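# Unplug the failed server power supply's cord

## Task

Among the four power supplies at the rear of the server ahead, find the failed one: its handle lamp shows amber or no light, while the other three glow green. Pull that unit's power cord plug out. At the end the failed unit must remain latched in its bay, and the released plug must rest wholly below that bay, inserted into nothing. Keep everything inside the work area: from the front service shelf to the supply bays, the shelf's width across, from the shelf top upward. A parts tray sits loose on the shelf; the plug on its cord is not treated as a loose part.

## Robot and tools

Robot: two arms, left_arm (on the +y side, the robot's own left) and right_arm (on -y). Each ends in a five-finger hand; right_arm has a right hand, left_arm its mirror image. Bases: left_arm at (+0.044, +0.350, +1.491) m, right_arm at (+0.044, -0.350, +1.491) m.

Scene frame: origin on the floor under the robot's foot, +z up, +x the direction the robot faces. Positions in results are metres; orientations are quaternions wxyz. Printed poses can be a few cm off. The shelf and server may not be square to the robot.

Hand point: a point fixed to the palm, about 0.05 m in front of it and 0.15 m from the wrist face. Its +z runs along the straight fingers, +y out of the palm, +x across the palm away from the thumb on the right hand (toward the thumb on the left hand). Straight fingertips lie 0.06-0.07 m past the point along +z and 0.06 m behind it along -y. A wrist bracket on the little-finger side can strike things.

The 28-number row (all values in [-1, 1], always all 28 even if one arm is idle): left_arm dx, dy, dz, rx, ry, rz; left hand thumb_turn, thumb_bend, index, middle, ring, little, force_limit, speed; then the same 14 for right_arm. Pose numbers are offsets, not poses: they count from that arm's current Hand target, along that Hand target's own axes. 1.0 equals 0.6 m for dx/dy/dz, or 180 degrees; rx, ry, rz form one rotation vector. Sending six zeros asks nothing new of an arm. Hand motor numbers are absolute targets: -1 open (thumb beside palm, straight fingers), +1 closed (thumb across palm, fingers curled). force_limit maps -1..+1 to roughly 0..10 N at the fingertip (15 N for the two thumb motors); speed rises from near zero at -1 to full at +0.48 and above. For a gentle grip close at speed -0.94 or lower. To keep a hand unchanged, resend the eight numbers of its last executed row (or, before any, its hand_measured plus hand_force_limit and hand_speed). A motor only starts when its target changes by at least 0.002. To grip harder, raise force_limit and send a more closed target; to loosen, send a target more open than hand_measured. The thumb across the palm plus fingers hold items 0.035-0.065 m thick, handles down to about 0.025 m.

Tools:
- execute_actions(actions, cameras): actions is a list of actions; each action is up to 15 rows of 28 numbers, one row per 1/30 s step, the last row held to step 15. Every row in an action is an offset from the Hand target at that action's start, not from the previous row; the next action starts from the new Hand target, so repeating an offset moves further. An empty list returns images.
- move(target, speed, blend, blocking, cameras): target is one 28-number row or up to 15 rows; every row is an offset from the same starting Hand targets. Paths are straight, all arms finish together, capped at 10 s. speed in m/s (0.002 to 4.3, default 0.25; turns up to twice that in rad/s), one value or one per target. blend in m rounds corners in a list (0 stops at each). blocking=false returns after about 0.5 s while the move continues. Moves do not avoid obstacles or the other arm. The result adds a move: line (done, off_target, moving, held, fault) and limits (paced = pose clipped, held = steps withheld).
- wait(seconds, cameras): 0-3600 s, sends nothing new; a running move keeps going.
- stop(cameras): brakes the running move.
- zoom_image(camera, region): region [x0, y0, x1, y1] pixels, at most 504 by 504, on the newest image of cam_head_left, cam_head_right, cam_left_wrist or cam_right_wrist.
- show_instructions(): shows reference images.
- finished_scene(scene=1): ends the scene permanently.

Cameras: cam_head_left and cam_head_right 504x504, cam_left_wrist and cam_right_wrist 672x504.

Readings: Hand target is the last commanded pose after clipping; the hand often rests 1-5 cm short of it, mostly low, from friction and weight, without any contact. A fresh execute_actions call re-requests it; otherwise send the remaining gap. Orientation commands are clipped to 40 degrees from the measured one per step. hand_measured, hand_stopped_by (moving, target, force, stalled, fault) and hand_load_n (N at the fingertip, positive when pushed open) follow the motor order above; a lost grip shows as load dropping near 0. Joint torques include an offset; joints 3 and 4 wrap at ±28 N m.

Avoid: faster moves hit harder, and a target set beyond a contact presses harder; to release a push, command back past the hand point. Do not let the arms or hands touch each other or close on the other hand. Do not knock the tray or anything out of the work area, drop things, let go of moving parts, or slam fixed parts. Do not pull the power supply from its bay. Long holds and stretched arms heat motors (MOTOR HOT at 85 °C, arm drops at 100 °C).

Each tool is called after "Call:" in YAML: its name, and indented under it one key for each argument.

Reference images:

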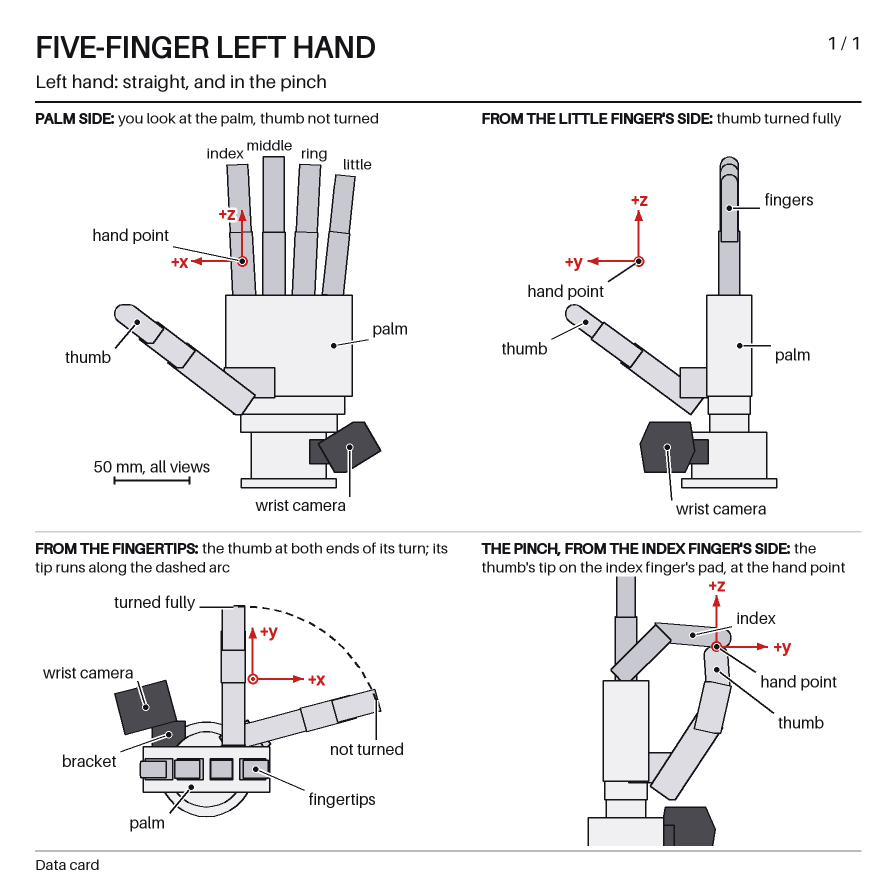

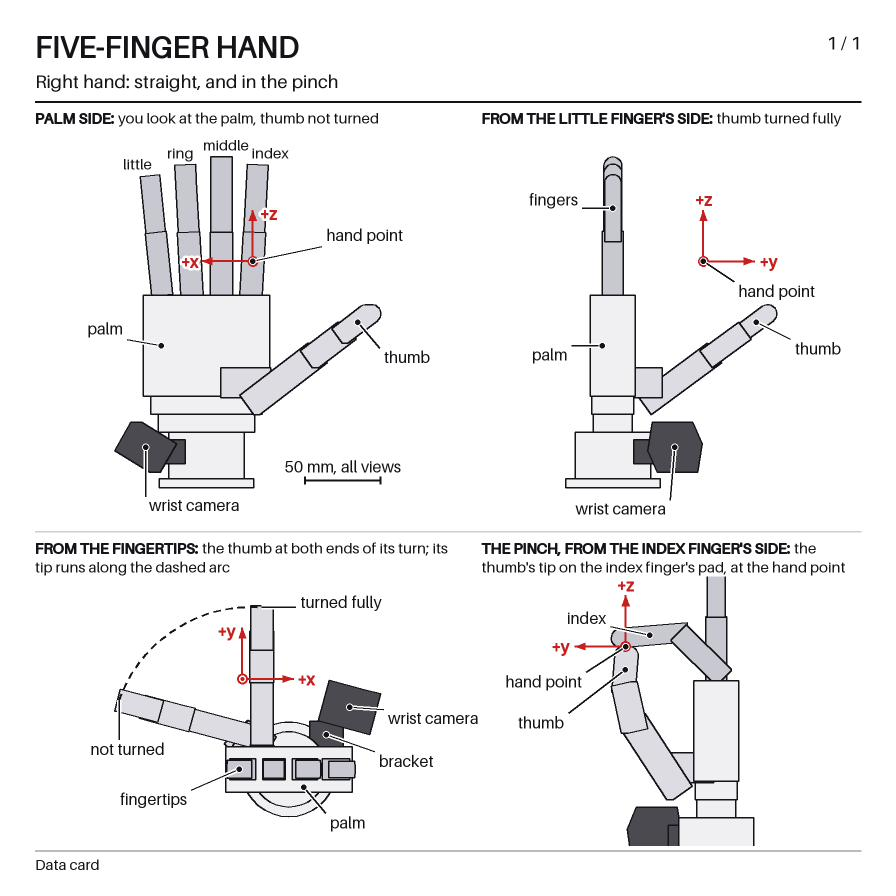

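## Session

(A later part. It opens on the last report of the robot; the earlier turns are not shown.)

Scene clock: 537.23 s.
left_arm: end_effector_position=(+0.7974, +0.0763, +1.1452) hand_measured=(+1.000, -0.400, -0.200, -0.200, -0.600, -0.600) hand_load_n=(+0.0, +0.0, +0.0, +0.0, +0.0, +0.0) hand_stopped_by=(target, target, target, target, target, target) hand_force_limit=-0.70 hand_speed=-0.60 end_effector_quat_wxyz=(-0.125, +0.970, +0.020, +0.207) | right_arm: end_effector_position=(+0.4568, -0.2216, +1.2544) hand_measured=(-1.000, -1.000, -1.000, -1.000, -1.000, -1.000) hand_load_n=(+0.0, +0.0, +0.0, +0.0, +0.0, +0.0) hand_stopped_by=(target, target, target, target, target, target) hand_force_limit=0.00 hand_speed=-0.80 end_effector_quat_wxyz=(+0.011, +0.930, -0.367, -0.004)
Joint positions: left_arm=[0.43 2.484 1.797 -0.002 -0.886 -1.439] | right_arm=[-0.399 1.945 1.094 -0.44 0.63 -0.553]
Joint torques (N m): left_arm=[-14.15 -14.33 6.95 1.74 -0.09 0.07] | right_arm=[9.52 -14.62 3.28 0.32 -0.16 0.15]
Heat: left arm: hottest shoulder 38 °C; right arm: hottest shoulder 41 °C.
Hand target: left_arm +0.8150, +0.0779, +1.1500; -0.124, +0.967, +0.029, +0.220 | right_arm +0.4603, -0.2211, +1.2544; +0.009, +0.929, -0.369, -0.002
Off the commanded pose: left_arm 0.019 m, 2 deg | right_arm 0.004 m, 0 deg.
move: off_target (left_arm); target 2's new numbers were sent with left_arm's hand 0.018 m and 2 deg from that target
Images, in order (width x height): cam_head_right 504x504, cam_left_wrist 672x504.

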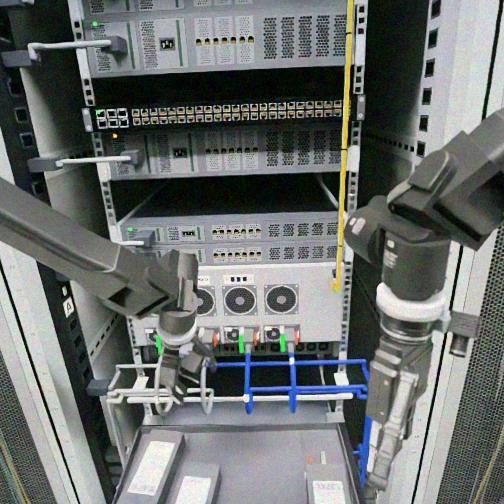

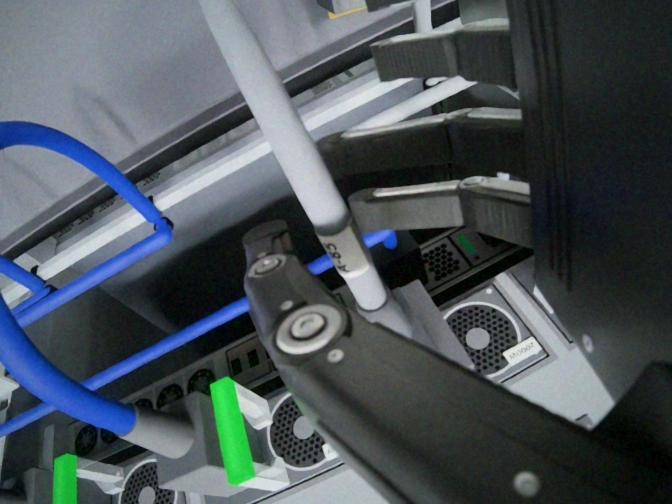

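Call:
move:
  target:
    - [0,0,0,0,0,0,1,-0.4,-0.1,-0.1,-0.6,-0.6,-0.7,-0.6,0,0,0,0,0,0,-1,-1,-1,-1,-1,-1,0,-0.8]
    - [0.0333,0,0,0,0,0,1,-0.4,-0.1,-0.1,-0.6,-0.6,-0.7,-0.6,0,0,0,0,0,0,-1,-1,-1,-1,-1,-1,0,-0.8]
  speed: 0.05
  cameras: ["cam_left_wrist","cam_head_right"]

Call:
zoom_image:
  camera: "cam_left_wrist"
  region: [240, 40, 560, 380]

Scene clock: 550.50 s.
left_arm: end_effector_position=(+0.8202, +0.0783, +1.1551) hand_measured=(+1.000, -0.400, -0.100, -0.100, -0.600, -0.600) hand_load_n=(+0.0, +0.0, +0.0, +0.0, +0.0, +0.0) hand_stopped_by=(target, target, target, target, target, target) hand_force_limit=-0.70 hand_speed=-0.60 end_effector_quat_wxyz=(-0.125, +0.968, +0.026, +0.215) | right_arm: end_effector_position=(+0.4568, -0.2216, +1.2544) hand_measured=(-1.000, -1.000, -1.000, -1.000, -1.000, -1.000) hand_load_n=(+0.0, +0.0, +0.0, +0.0, +0.0, +0.0) hand_stopped_by=(target, target, target, target, target, target) hand_force_limit=0.00 hand_speed=-0.80 end_effector_quat_wxyz=(+0.011, +0.930, -0.367, -0.004)
Joint positions: left_arm=[0.43 2.491 1.858 -0.034 -0.886 -1.436] | right_arm=[-0.399 1.945 1.094 -0.44 0.63 -0.553]
Joint torques (N m): left_arm=[-14.45 -14.56 7.5 0.95 -0.14 0] | right_arm=[9.41 -14.04 3.28 0.53 -0.24 0.17]
Heat: left arm: hottest shoulder 38 °C; right arm: hottest shoulder 41 °C.
Hand target: left_arm +0.8332, +0.0780, +1.1588; -0.124, +0.967, +0.029, +0.220 | right_arm +0.4603, -0.2211, +1.2544; +0.009, +0.929, -0.369, -0.002
Off the commanded pose: left_arm 0.013 m, 1 deg | right_arm 0.004 m, 0 deg.
move: off_target (left_arm)
Images, in order (width x height): cam_head_right 504x504, cam_left_wrist 672x504.

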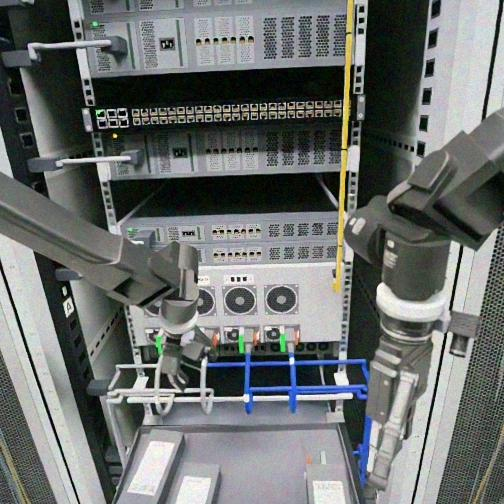

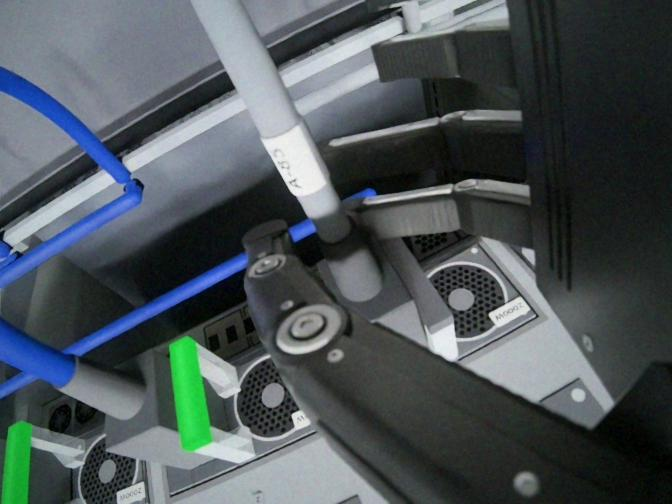

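Scaled by 1.482 from the camera's image (finer frame: 960x720).

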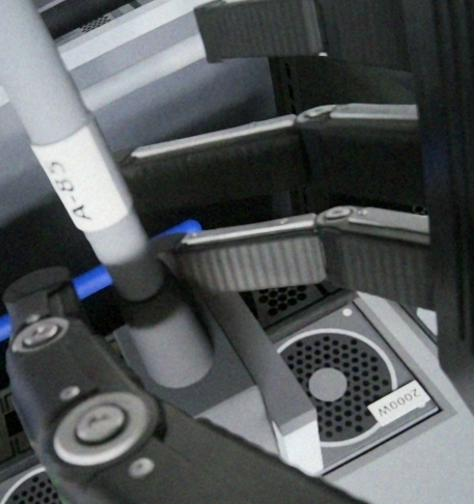

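Call:
move:
  target: [0.013,0,0,0,0,0,1,-0.4,-0.1,-0.1,-0.6,-0.6,-0.7,-0.6,0,0,0,0,0,0,-1,-1,-1,-1,-1,-1,0,-0.8]
  speed: 0.05
  cameras: ["cam_left_wrist"]

Call:
zoom_image:
  camera: "cam_left_wrist"
  region: [240, 40, 560, 380]

Scene clock: 559.53 s.
left_arm: end_effector_position=(+0.8214, +0.0771, +1.1537) hand_measured=(+1.000, -0.400, -0.100, -0.100, -0.600, -0.600) hand_load_n=(-0.5, +0.0, +0.0, +0.0, +0.0, +0.0) hand_stopped_by=(target, target, target, target, target, target) hand_force_limit=-0.70 hand_speed=-0.60 end_effector_quat_wxyz=(-0.125, +0.969, +0.021, +0.210) | right_arm: end_effector_position=(+0.4568, -0.2216, +1.2544) hand_measured=(-1.000, -1.000, -1.000, -1.000, -1.000, -1.000) hand_load_n=(+0.0, +0.0, +0.0, +0.0, +0.0, +0.0) hand_stopped_by=(target, target, target, target, target, target) hand_force_limit=0.00 hand_speed=-0.80 end_effector_quat_wxyz=(+0.011, +0.930, -0.367, -0.004)
Joint positions: left_arm=[0.43 2.497 1.876 -0.059 -0.886 -1.436] | right_arm=[-0.399 1.945 1.094 -0.44 0.63 -0.553]
Joint torques (N m): left_arm=[-14.68 -14.92 8.05 0.84 -0.17 -0.01] | right_arm=[10.23 -14.39 3.45 0.44 -0.19 0.21]
Heat: left arm: hottest shoulder 38 °C; right arm: hottest shoulder 41 °C.
Hand target: left_arm +0.8401, +0.0779, +1.1620; -0.124, +0.967, +0.029, +0.220 | right_arm +0.4603, -0.2211, +1.2544; +0.009, +0.929, -0.369, -0.002
Off the commanded pose: left_arm 0.021 m, 2 deg | right_arm 0.004 m, 0 deg.
move: off_target (left_arm)

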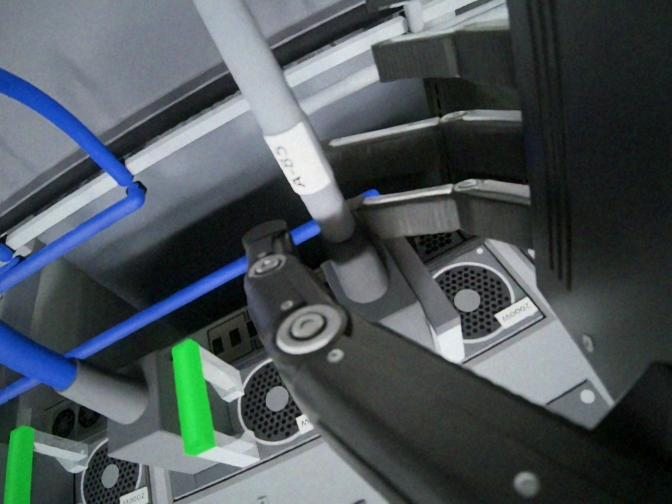

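Scaled by 1.482 from the camera's image (finer frame: 960x720).

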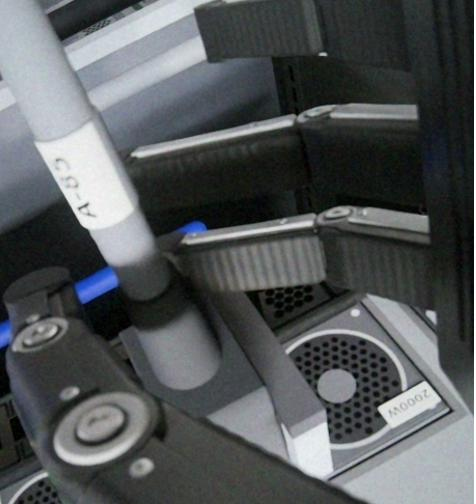

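Call:
move:
  target: [-0.013,0,0,0,0,0,1,0.3,0.3,0.3,-0.6,-0.6,-0.4,-0.9,0,0,0,0,0,0,-1,-1,-1,-1,-1,-1,0,-0.8]
  speed: 0.05
  cameras: ["cam_left_wrist"]

Call:
zoom_image:
  camera: "cam_left_wrist"
  region: [240, 40, 560, 380]

Scene clock: 570.07 s.
left_arm: end_effector_position=(+0.8204, +0.0817, +1.1485) hand_measured=(+1.000, -0.228, +0.084, +0.280, -0.600, -0.600) hand_load_n=(+0.0, +4.5, +4.0, +3.0, +0.0, +0.0) hand_stopped_by=(target, force, force, force, target, target) hand_force_limit=-0.40 hand_speed=-0.90 end_effector_quat_wxyz=(-0.127, +0.970, +0.023, +0.207) | right_arm: end_effector_position=(+0.4568, -0.2216, +1.2544) hand_measured=(-1.000, -1.000, -1.000, -1.000, -1.000, -1.000) hand_load_n=(+0.0, +0.0, +0.0, +0.0, +0.0, +0.0) hand_stopped_by=(target, target, target, target, target, target) hand_force_limit=0.00 hand_speed=-0.80 end_effector_quat_wxyz=(+0.011, +0.930, -0.367, -0.004)
Joint positions: left_arm=[0.437 2.5 1.876 -0.059 -0.885 -1.436] | right_arm=[-0.399 1.945 1.094 -0.44 0.63 -0.553]
Joint torques (N m): left_arm=[-15.33 -15.21 6.2 1.78 -0.2 0] | right_arm=[10.29 -14.27 3.33 0.36 -0.14 0.15]
Heat: left arm: hottest shoulder 38 °C; right arm: hottest shoulder 41 °C.
Hand target: left_arm +0.8331, +0.0781, +1.1585; -0.124, +0.967, +0.029, +0.220 | right_arm +0.4603, -0.2211, +1.2544; +0.009, +0.929, -0.369, -0.002
Off the commanded pose: left_arm 0.017 m, 2 deg | right_arm 0.004 m, 0 deg.
move: off_target (left_arm)

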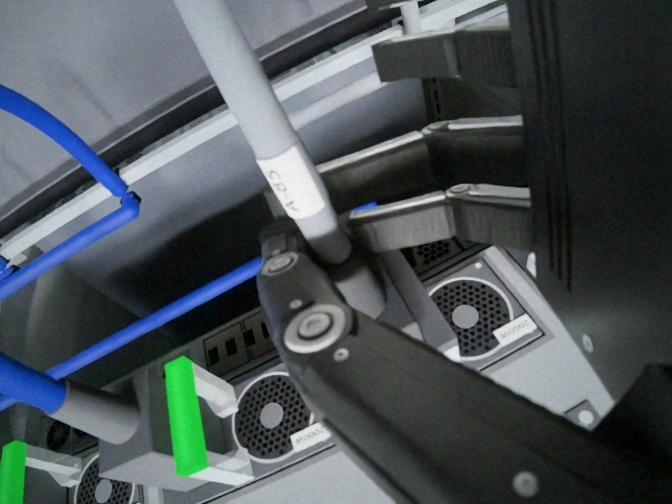

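Scaled by 1.482 from the camera's image (finer frame: 960x720).

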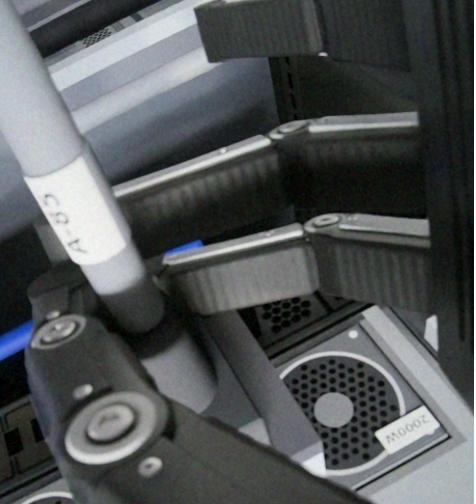

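Call:
move:
  target: [0,0,0,0,0,0,1,0.5,0.5,0.6,-0.6,-0.6,0.5,-0.85,0,0,0,0,0,0,-1,-1,-1,-1,-1,-1,0,-0.8]
  speed: 0.05
  cameras: ["cam_left_wrist","cam_head_right","cam_head_left"]

Call:
zoom_image:
  camera: "cam_left_wrist"
  region: [240, 40, 560, 380]

Call:
zoom_image:
  camera: "cam_head_right"
  region: [130, 290, 270, 430]

Scene clock: 578.47 s.
left_arm: end_effector_position=(+0.8202, +0.0815, +1.1483) hand_measured=(+1.000, -0.180, +0.122, +0.316, -0.600, -0.600) hand_load_n=(+0.0, +11.0, +8.5, +10.0, +0.0, +0.0) hand_stopped_by=(target, force, force, force, target, target) hand_force_limit=0.50 hand_speed=-0.85 end_effector_quat_wxyz=(-0.127, +0.970, +0.023, +0.207) | right_arm: end_effector_position=(+0.4568, -0.2216, +1.2544) hand_measured=(-1.000, -1.000, -1.000, -1.000, -1.000, -1.000) hand_load_n=(+0.0, +0.0, +0.0, +0.0, +0.0, +0.0) hand_stopped_by=(target, target, target, target, target, target) hand_force_limit=0.00 hand_speed=-0.80 end_effector_quat_wxyz=(+0.011, +0.930, -0.367, -0.004)
Joint positions: left_arm=[0.437 2.5 1.876 -0.059 -0.885 -1.436] | right_arm=[-0.399 1.945 1.094 -0.44 0.63 -0.553]
Joint torques (N m): left_arm=[-15.44 -15.33 6.22 1.76 -0.21 -0.01] | right_arm=[9.88 -14.27 3.32 0.47 -0.19 0.16]
Heat: left arm: hottest shoulder 38 °C; right arm: hottest shoulder 41 °C.
Hand target: left_arm +0.8330, +0.0780, +1.1585; -0.124, +0.967, +0.029, +0.220 | right_arm +0.4603, -0.2211, +1.2544; +0.009, +0.929, -0.369, -0.002
Off the commanded pose: left_arm 0.017 m, 2 deg | right_arm 0.004 m, 0 deg.
move: done
Images, in order (width x height): cam_head_left 504x504, cam_head_right 504x504, cam_left_wrist 672x504.

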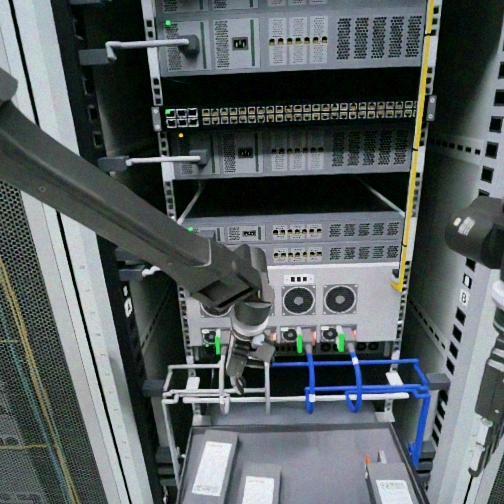

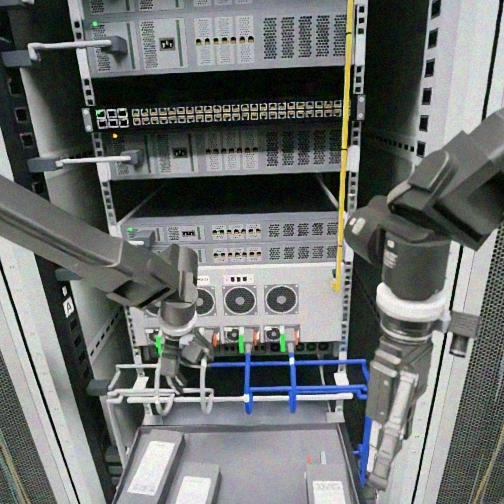

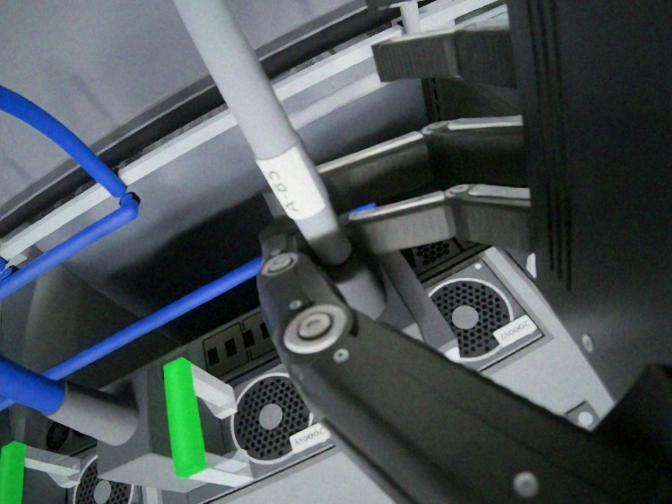

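Scaled by 1.482 from the camera's image (finer frame: 960x720).

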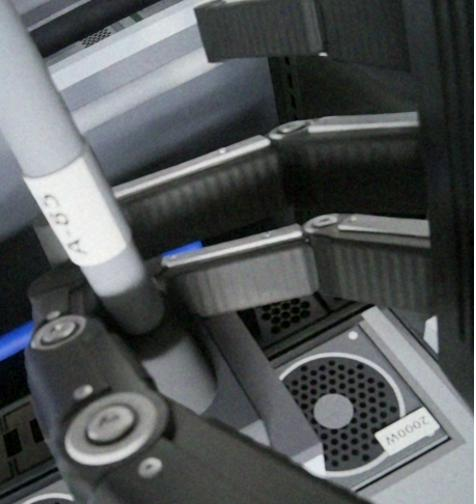

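Scaled by 3.600 from the camera's image (finer frame: 720x720).

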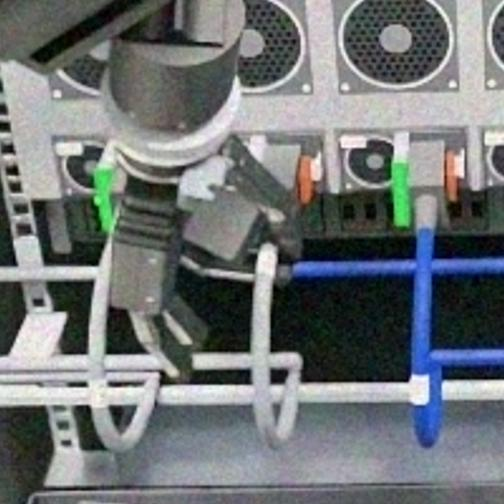

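Call:
move:
  target: [-0.0755,-0.0043,-0.0353,0,0,0,1,0.5,0.5,0.6,-0.6,-0.6,0.5,-0.85,0,0,0,0,0,0,-1,-1,-1,-1,-1,-1,0,-0.8]
  speed: 0.06
  cameras: ["cam_left_wrist","cam_head_right","cam_head_left"]

Call:
zoom_image:
  camera: "cam_left_wrist"
  region: [240, 40, 560, 380]

Call:
zoom_image:
  camera: "cam_head_right"
  region: [130, 290, 270, 430]

Scene clock: 587.47 s.
left_arm: end_effector_position=(+0.7672, +0.0797, +1.1287) hand_measured=(+1.000, -0.180, +0.122, +0.316, -0.600, -0.600) hand_load_n=(+0.5, +10.0, +0.0, +10.5, +0.0, +0.0) hand_stopped_by=(target, force, force, force, target, target) hand_force_limit=0.50 hand_speed=-0.85 end_effector_quat_wxyz=(-0.130, +0.971, +0.021, +0.200) | right_arm: end_effector_position=(+0.4568, -0.2216, +1.2544) hand_measured=(-1.000, -1.000, -1.000, -1.000, -1.000, -1.000) hand_load_n=(+0.0, +0.0, +0.0, +0.0, +0.0, +0.0) hand_stopped_by=(target, target, target, target, target, target) hand_force_limit=0.00 hand_speed=-0.80 end_effector_quat_wxyz=(+0.011, +0.930, -0.367, -0.004)
Joint positions: left_arm=[0.436 2.483 1.716 0.064 -0.894 -1.446] | right_arm=[-0.399 1.945 1.094 -0.44 0.63 -0.553]
Joint torques (N m): left_arm=[-15.74 -16.5 3.14 1.74 -0.31 -0.08] | right_arm=[9.64 -14.21 3.18 0.55 -0.19 0.13]
Heat: left arm: hottest shoulder 38 °C; right arm: hottest shoulder 41 °C.
Hand target: left_arm +0.7831, +0.0750, +1.1581; -0.124, +0.967, +0.029, +0.220 | right_arm +0.4603, -0.2211, +1.2544; +0.009, +0.929, -0.369, -0.002
Off the commanded pose: left_arm 0.034 m, 3 deg | right_arm 0.004 m, 0 deg.
move: off_target (left_arm)
Images, in order (width x height): cam_head_left 504x504, cam_head_right 504x504, cam_left_wrist 672x504.

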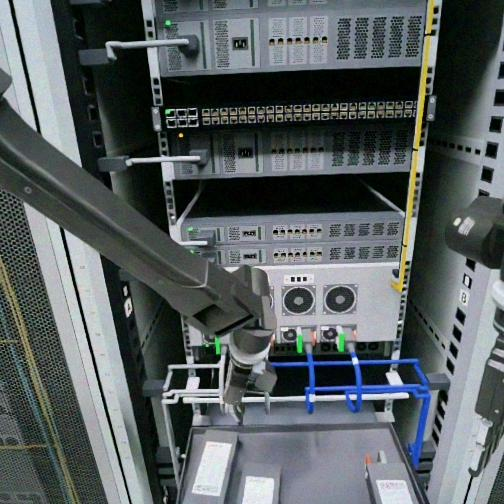

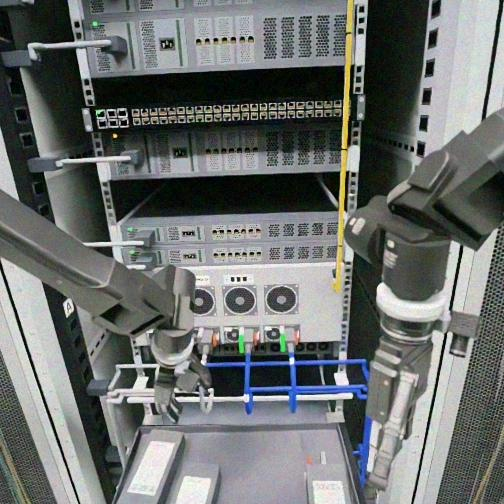

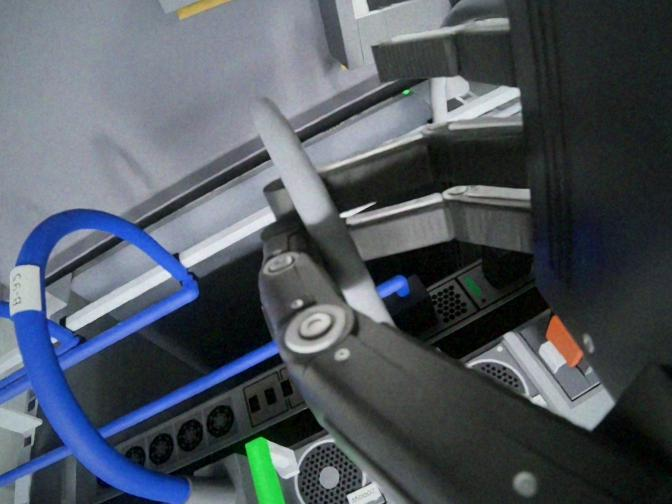

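Scaled by 1.482 from the camera's image (finer frame: 960x720).

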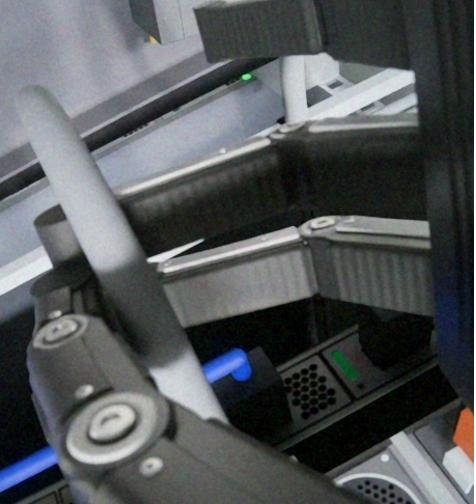

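Scaled by 3.600 from the camera's image (finer frame: 720x720).

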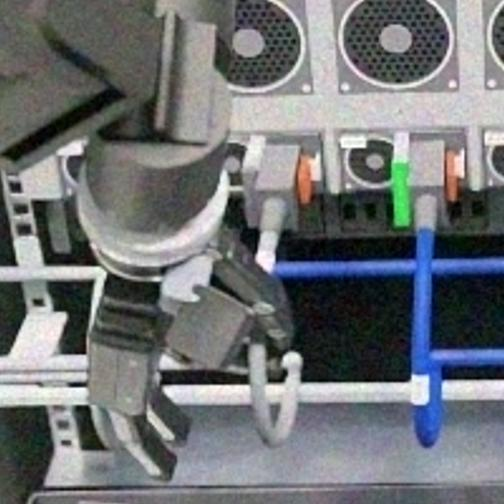

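Call:
move:
  target: [-0.0383,-0.0093,-0.035,0,0,0,1,0.5,0.5,0.6,-0.6,-0.6,0.5,-0.85,0,0,0,0,0,0,-1,-1,-1,-1,-1,-1,0,-0.8]
  speed: 0.05
  cameras: ["cam_left_wrist","cam_head_right","cam_head_left"]

Call:
zoom_image:
  camera: "cam_head_left"
  region: [190, 310, 330, 450]

Call:
zoom_image:
  camera: "cam_head_right"
  region: [130, 310, 270, 450]

Scene clock: 691.90 s.
left_arm: end_effector_position=(+0.7578, +0.0898, +1.1411) hand_measured=(+1.000, -0.180, +0.122, +0.316, -0.600, -0.600) hand_load_n=(+0.5, +10.0, +0.0, +11.5, +0.0, +0.0) hand_stopped_by=(target, force, force, force, target, target) hand_force_limit=0.50 hand_speed=-0.85 end_effector_quat_wxyz=(-0.127, +0.967, +0.044, +0.214) | right_arm: end_effector_position=(+0.4568, -0.2216, +1.2544) hand_measured=(-1.000, -1.000, -1.000, -1.000, -1.000, -1.000) hand_load_n=(+0.0, +0.0, +0.0, +0.0, +0.0, +0.0) hand_stopped_by=(target, target, target, target, target, target) hand_force_limit=0.00 hand_speed=-0.80 end_effector_quat_wxyz=(+0.011, +0.930, -0.367, -0.004)
Joint positions: left_arm=[0.435 2.44 1.626 0.146 -0.896 -1.468] | right_arm=[-0.399 1.945 1.094 -0.44 0.63 -0.553]
Joint torques (N m): left_arm=[-16.85 -16.5 1.09 1.13 -0.76 0.02] | right_arm=[9.58 -13.98 3.33 0.4 -0.2 0.14]
Heat: left arm: hottest waist 37 °C; right arm: hottest shoulder 41 °C.
Hand target: left_arm +0.7529, +0.0751, +1.1677; -0.124, +0.967, +0.029, +0.220 | right_arm +0.4603, -0.2211, +1.2544; +0.009, +0.929, -0.369, -0.002
Off the commanded pose: left_arm 0.031 m, 2 deg | right_arm 0.004 m, 0 deg.
move: off_target (left_arm)
Images, in order (width x height): cam_head_left 504x504, cam_head_right 504x504, cam_left_wrist 672x504.

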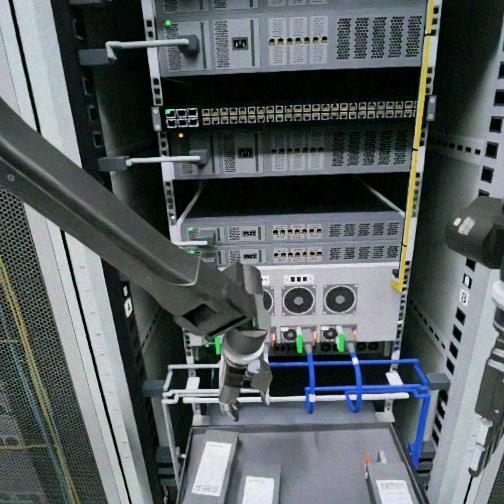

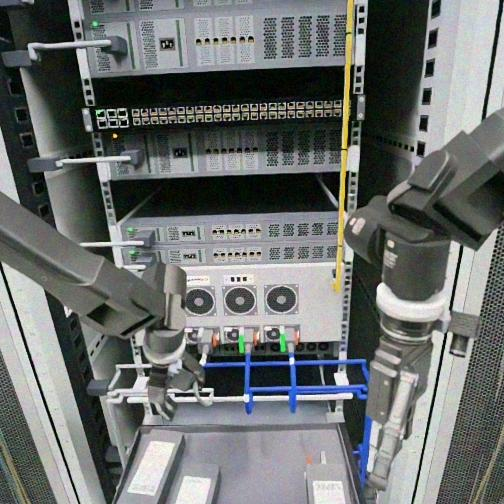

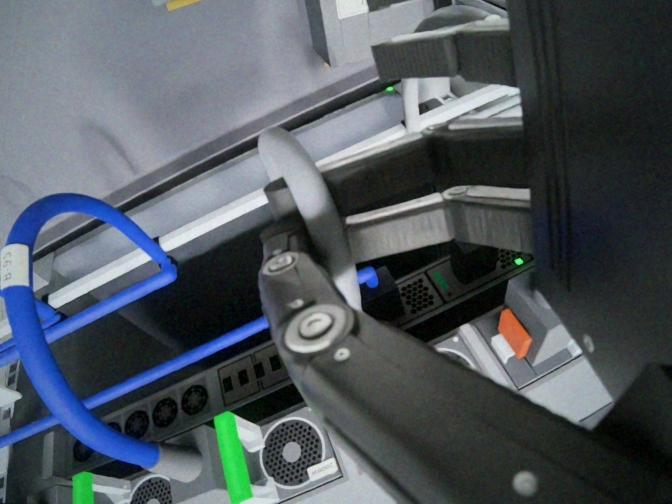

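Scaled by 3.600 from the camera's image (finer frame: 720x720).

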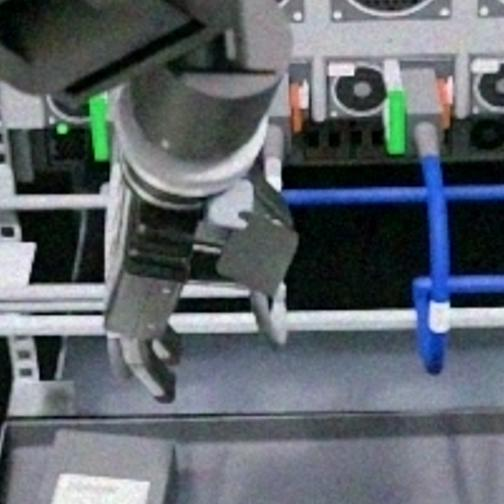

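Scaled by 3.600 from the camera's image (finer frame: 720x720).

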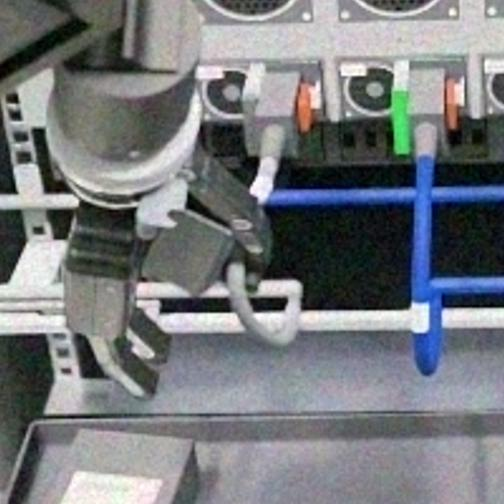

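Call:
move:
  target: [-0.06,-0.005,-0.04,0,0,0,1,0.5,0.5,0.6,-0.6,-0.6,0.5,-0.85,0,0,0,0,0,0,-1,-1,-1,-1,-1,-1,0,-0.8]
  speed: 0.05
  cameras: ["cam_left_wrist","cam_head_right","cam_head_left"]

Call:
zoom_image:
  camera: "cam_head_left"
  region: [190, 310, 330, 450]

Call:
zoom_image:
  camera: "cam_head_right"
  region: [130, 310, 270, 450]

Scene clock: 699.53 s.
left_arm: end_effector_position=(+0.7524, +0.0950, +1.1481) hand_measured=(+1.000, -0.180, +0.122, +0.316, -0.600, -0.600) hand_load_n=(+0.0, +8.0, +0.0, +14.0, +0.0, +0.0) hand_stopped_by=(target, force, force, force, target, target) hand_force_limit=0.50 hand_speed=-0.85 end_effector_quat_wxyz=(-0.118, +0.962, +0.077, +0.236) | right_arm: end_effector_position=(+0.4568, -0.2216, +1.2544) hand_measured=(-1.000, -1.000, -1.000, -1.000, -1.000, -1.000) hand_load_n=(+0.0, +0.0, +0.0, +0.0, +0.0, +0.0) hand_stopped_by=(target, target, target, target, target, target) hand_force_limit=0.00 hand_speed=-0.80 end_effector_quat_wxyz=(+0.011, +0.930, -0.367, -0.004)
Joint positions: left_arm=[0.435 2.425 1.561 0.25 -0.889 -1.499] | right_arm=[-0.399 1.945 1.094 -0.44 0.63 -0.553]
Joint torques (N m): left_arm=[-18.49 -17.08 -3.81 0.47 -1.62 0.18] | right_arm=[9.76 -14.1 3.36 0.21 -0.23 0.16]
Heat: left arm: hottest waist 37 °C; right arm: hottest shoulder 41 °C.
Hand target: left_arm +0.7102, +0.0719, +1.1737; -0.124, +0.967, +0.029, +0.220 | right_arm +0.4603, -0.2211, +1.2544; +0.009, +0.929, -0.369, -0.002
Off the commanded pose: left_arm 0.055 m, 6 deg | right_arm 0.004 m, 0 deg.
move: off_target (left_arm)
Images, in order (width x height): cam_head_left 504x504, cam_head_right 504x504, cam_left_wrist 672x504.

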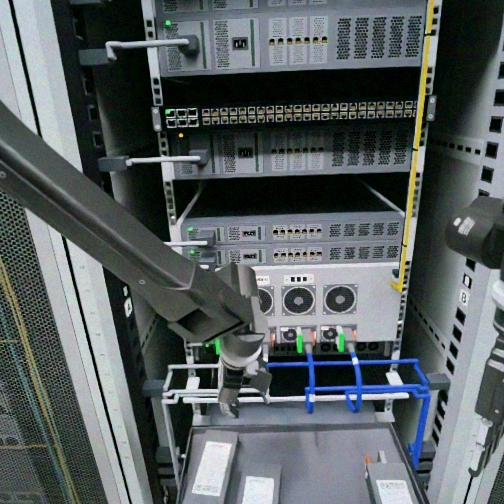

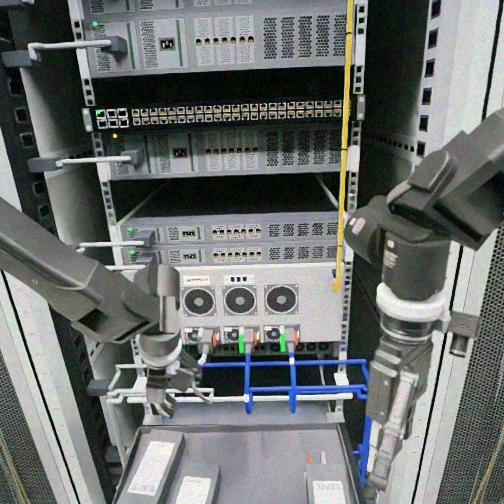

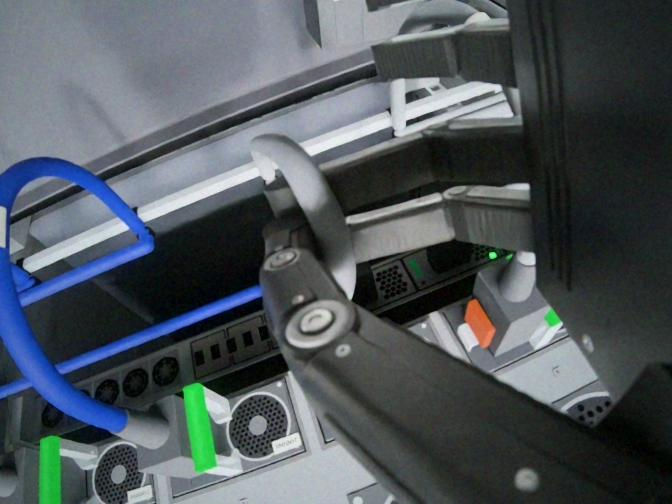

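Scaled by 3.600 from the camera's image (finer frame: 720x720).

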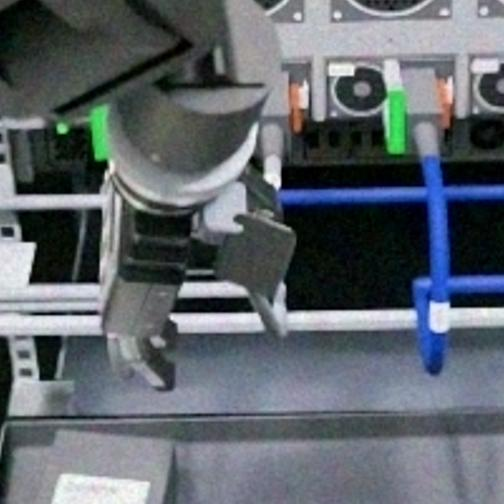

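Scaled by 3.600 from the camera's image (finer frame: 720x720).

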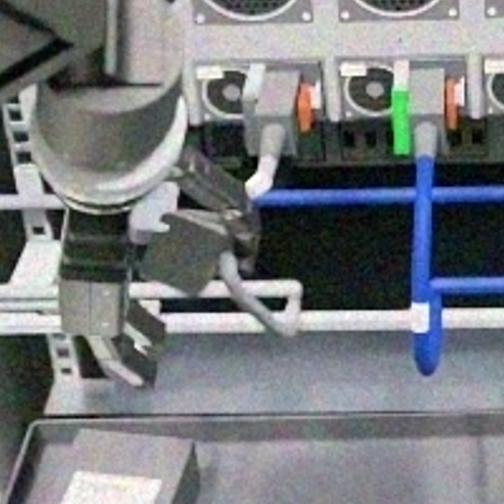

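Call:
move:
  target: [-0.0533,0.005,-0.046,0,0,0,1,0.5,0.5,0.6,-0.6,-0.6,0.5,-0.85,0,0,0,0,0,0,-1,-1,-1,-1,-1,-1,0,-0.8]
  speed: 0.04
  cameras: ["cam_left_wrist","cam_head_right","cam_head_left"]

Call:
zoom_image:
  camera: "cam_head_right"
  region: [130, 310, 270, 450]

Scene clock: 712.00 s.
left_arm: end_effector_position=(+0.7494, +0.0978, +1.1520) hand_measured=(+1.000, -0.180, +0.122, +0.316, -0.600, -0.600) hand_load_n=(-1.0, +10.0, +0.0, +20.0, +0.5, +0.0) hand_stopped_by=(target, force, force, force, target, target) hand_force_limit=0.50 hand_speed=-0.85 end_effector_quat_wxyz=(-0.113, +0.956, +0.102, +0.251) | right_arm: end_effector_position=(+0.4568, -0.2216, +1.2544) hand_measured=(-1.000, -1.000, -1.000, -1.000, -1.000, -1.000) hand_load_n=(+0.0, +0.0, +0.0, +0.0, +0.0, +0.0) hand_stopped_by=(target, target, target, target, target, target) hand_force_limit=0.00 hand_speed=-0.80 end_effector_quat_wxyz=(+0.011, +0.930, -0.367, -0.004)
Joint positions: left_arm=[0.434 2.423 1.527 0.322 -0.889 -1.524] | right_arm=[-0.399 1.945 1.094 -0.44 0.63 -0.553]
Joint torques (N m): left_arm=[-20.66 -17.44 -7.99 0.08 -2.52 0.22] | right_arm=[9.76 -14.21 3.4 0.27 -0.19 0.13]
Heat: left arm: hottest waist 38 °C; right arm: hottest shoulder 41 °C.
Hand target: left_arm +0.6699, +0.0618, +1.1831; -0.124, +0.967, +0.029, +0.220 | right_arm +0.4603, -0.2211, +1.2544; +0.009, +0.929, -0.369, -0.002
Off the commanded pose: left_arm 0.092 m, 9 deg | right_arm 0.004 m, 0 deg.
move: off_target (left_arm)
Images, in order (width x height): cam_head_left 504x504, cam_head_right 504x504, cam_left_wrist 672x504.

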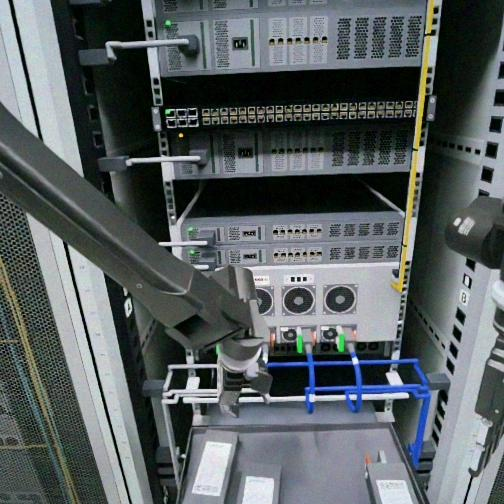

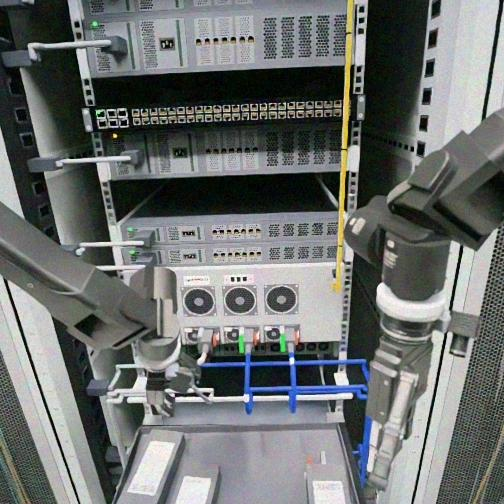

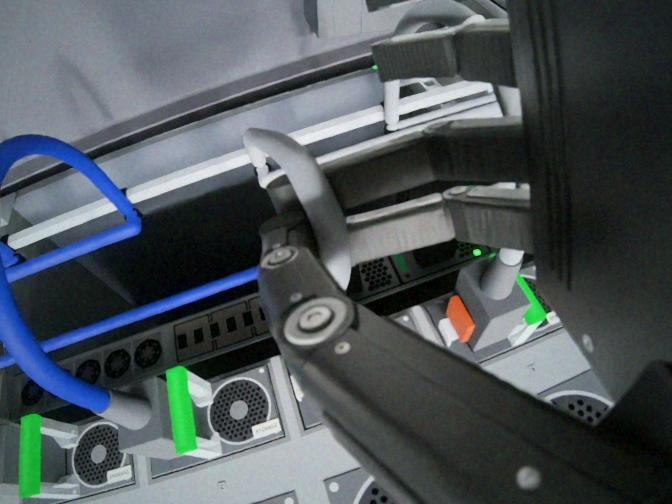

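Scaled by 3.600 from the camera's image (finer frame: 720x720).

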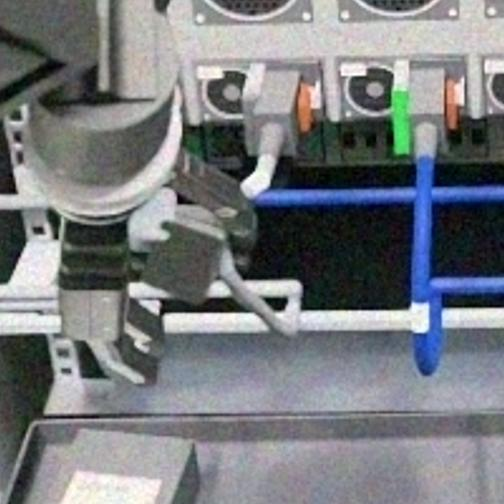

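Call:
move:
  target:
    - [0.1464,-0.0027,0.1247,0,0,0,1,0.5,0.5,0.6,-0.6,-0.6,0.5,-0.85,0,0,0,0,0,0,-1,-1,-1,-1,-1,-1,0,-0.8]
    - [0.1464,-0.0027,0.1247,0,0,0,1,-0.9,-0.9,-0.9,-0.9,-0.9,0.5,-0.6,0,0,0,0,0,0,-1,-1,-1,-1,-1,-1,0,-0.8]
  speed: 0.06
  cameras: ["cam_left_wrist","cam_head_right","cam_head_left"]

Scene clock: 781.43 s.
left_arm: end_effector_position=(+0.7683, +0.0893, +1.1483) hand_measured=(+1.000, -0.900, -0.900, -0.900, -0.900, -0.900) hand_load_n=(+0.0, +0.0, +0.0, +0.0, +0.0, -0.5) hand_stopped_by=(target, target, target, target, target, target) hand_force_limit=0.50 hand_speed=-0.60 end_effector_quat_wxyz=(-0.125, +0.968, +0.031, +0.213) | right_arm: end_effector_position=(+0.4568, -0.2216, +1.2544) hand_measured=(-1.000, -1.000, -1.000, -1.000, -1.000, -1.000) hand_load_n=(+0.0, +0.0, +0.0, +0.0, +0.0, +0.0) hand_stopped_by=(target, target, target, target, target, target) hand_force_limit=0.00 hand_speed=-0.80 end_effector_quat_wxyz=(+0.011, +0.930, -0.367, -0.004)
Joint positions: left_arm=[0.434 2.431 1.65 0.11 -0.888 -1.446] | right_arm=[-0.399 1.945 1.094 -0.44 0.63 -0.553]
Joint torques (N m): left_arm=[-14.68 -14.15 6.19 0.88 -0.29 0.06] | right_arm=[9.58 -13.57 3.33 0.34 -0.16 0.09]
Heat: left arm: hottest wrist yaw 43 °C; right arm: hottest shoulder 41 °C.
Hand target: left_arm +0.7804, +0.0826, +1.1564; -0.124, +0.967, +0.029, +0.220 | right_arm +0.4603, -0.2211, +1.2544; +0.009, +0.929, -0.369, -0.002
Off the commanded pose: left_arm 0.016 m, 1 deg | right_arm 0.004 m, 0 deg.
move: off_target (left_arm); target 2's new numbers were sent with left_arm's hand 0.016 m and 1 deg from that target
Images, in order (width x height): cam_head_left 504x504, cam_head_right 504x504, cam_left_wrist 672x504.

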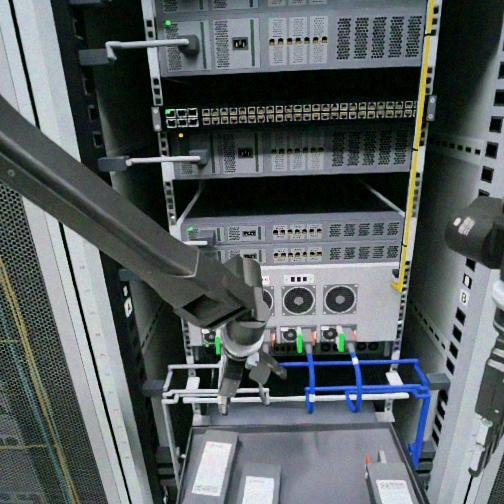

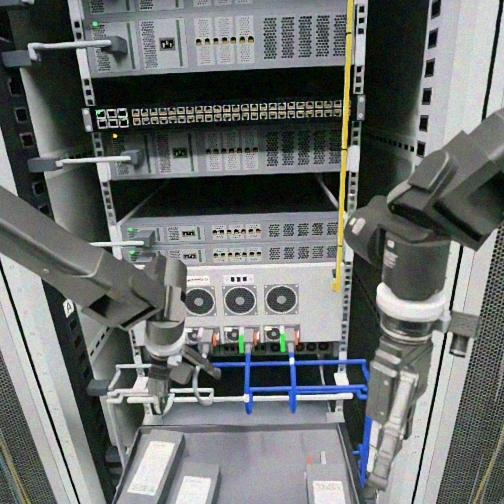

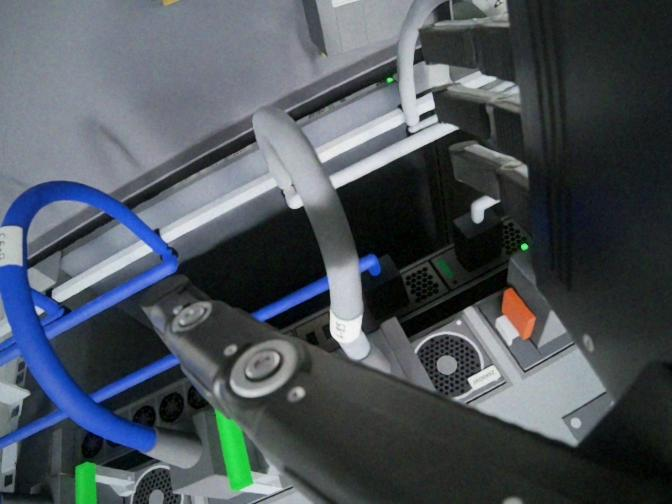

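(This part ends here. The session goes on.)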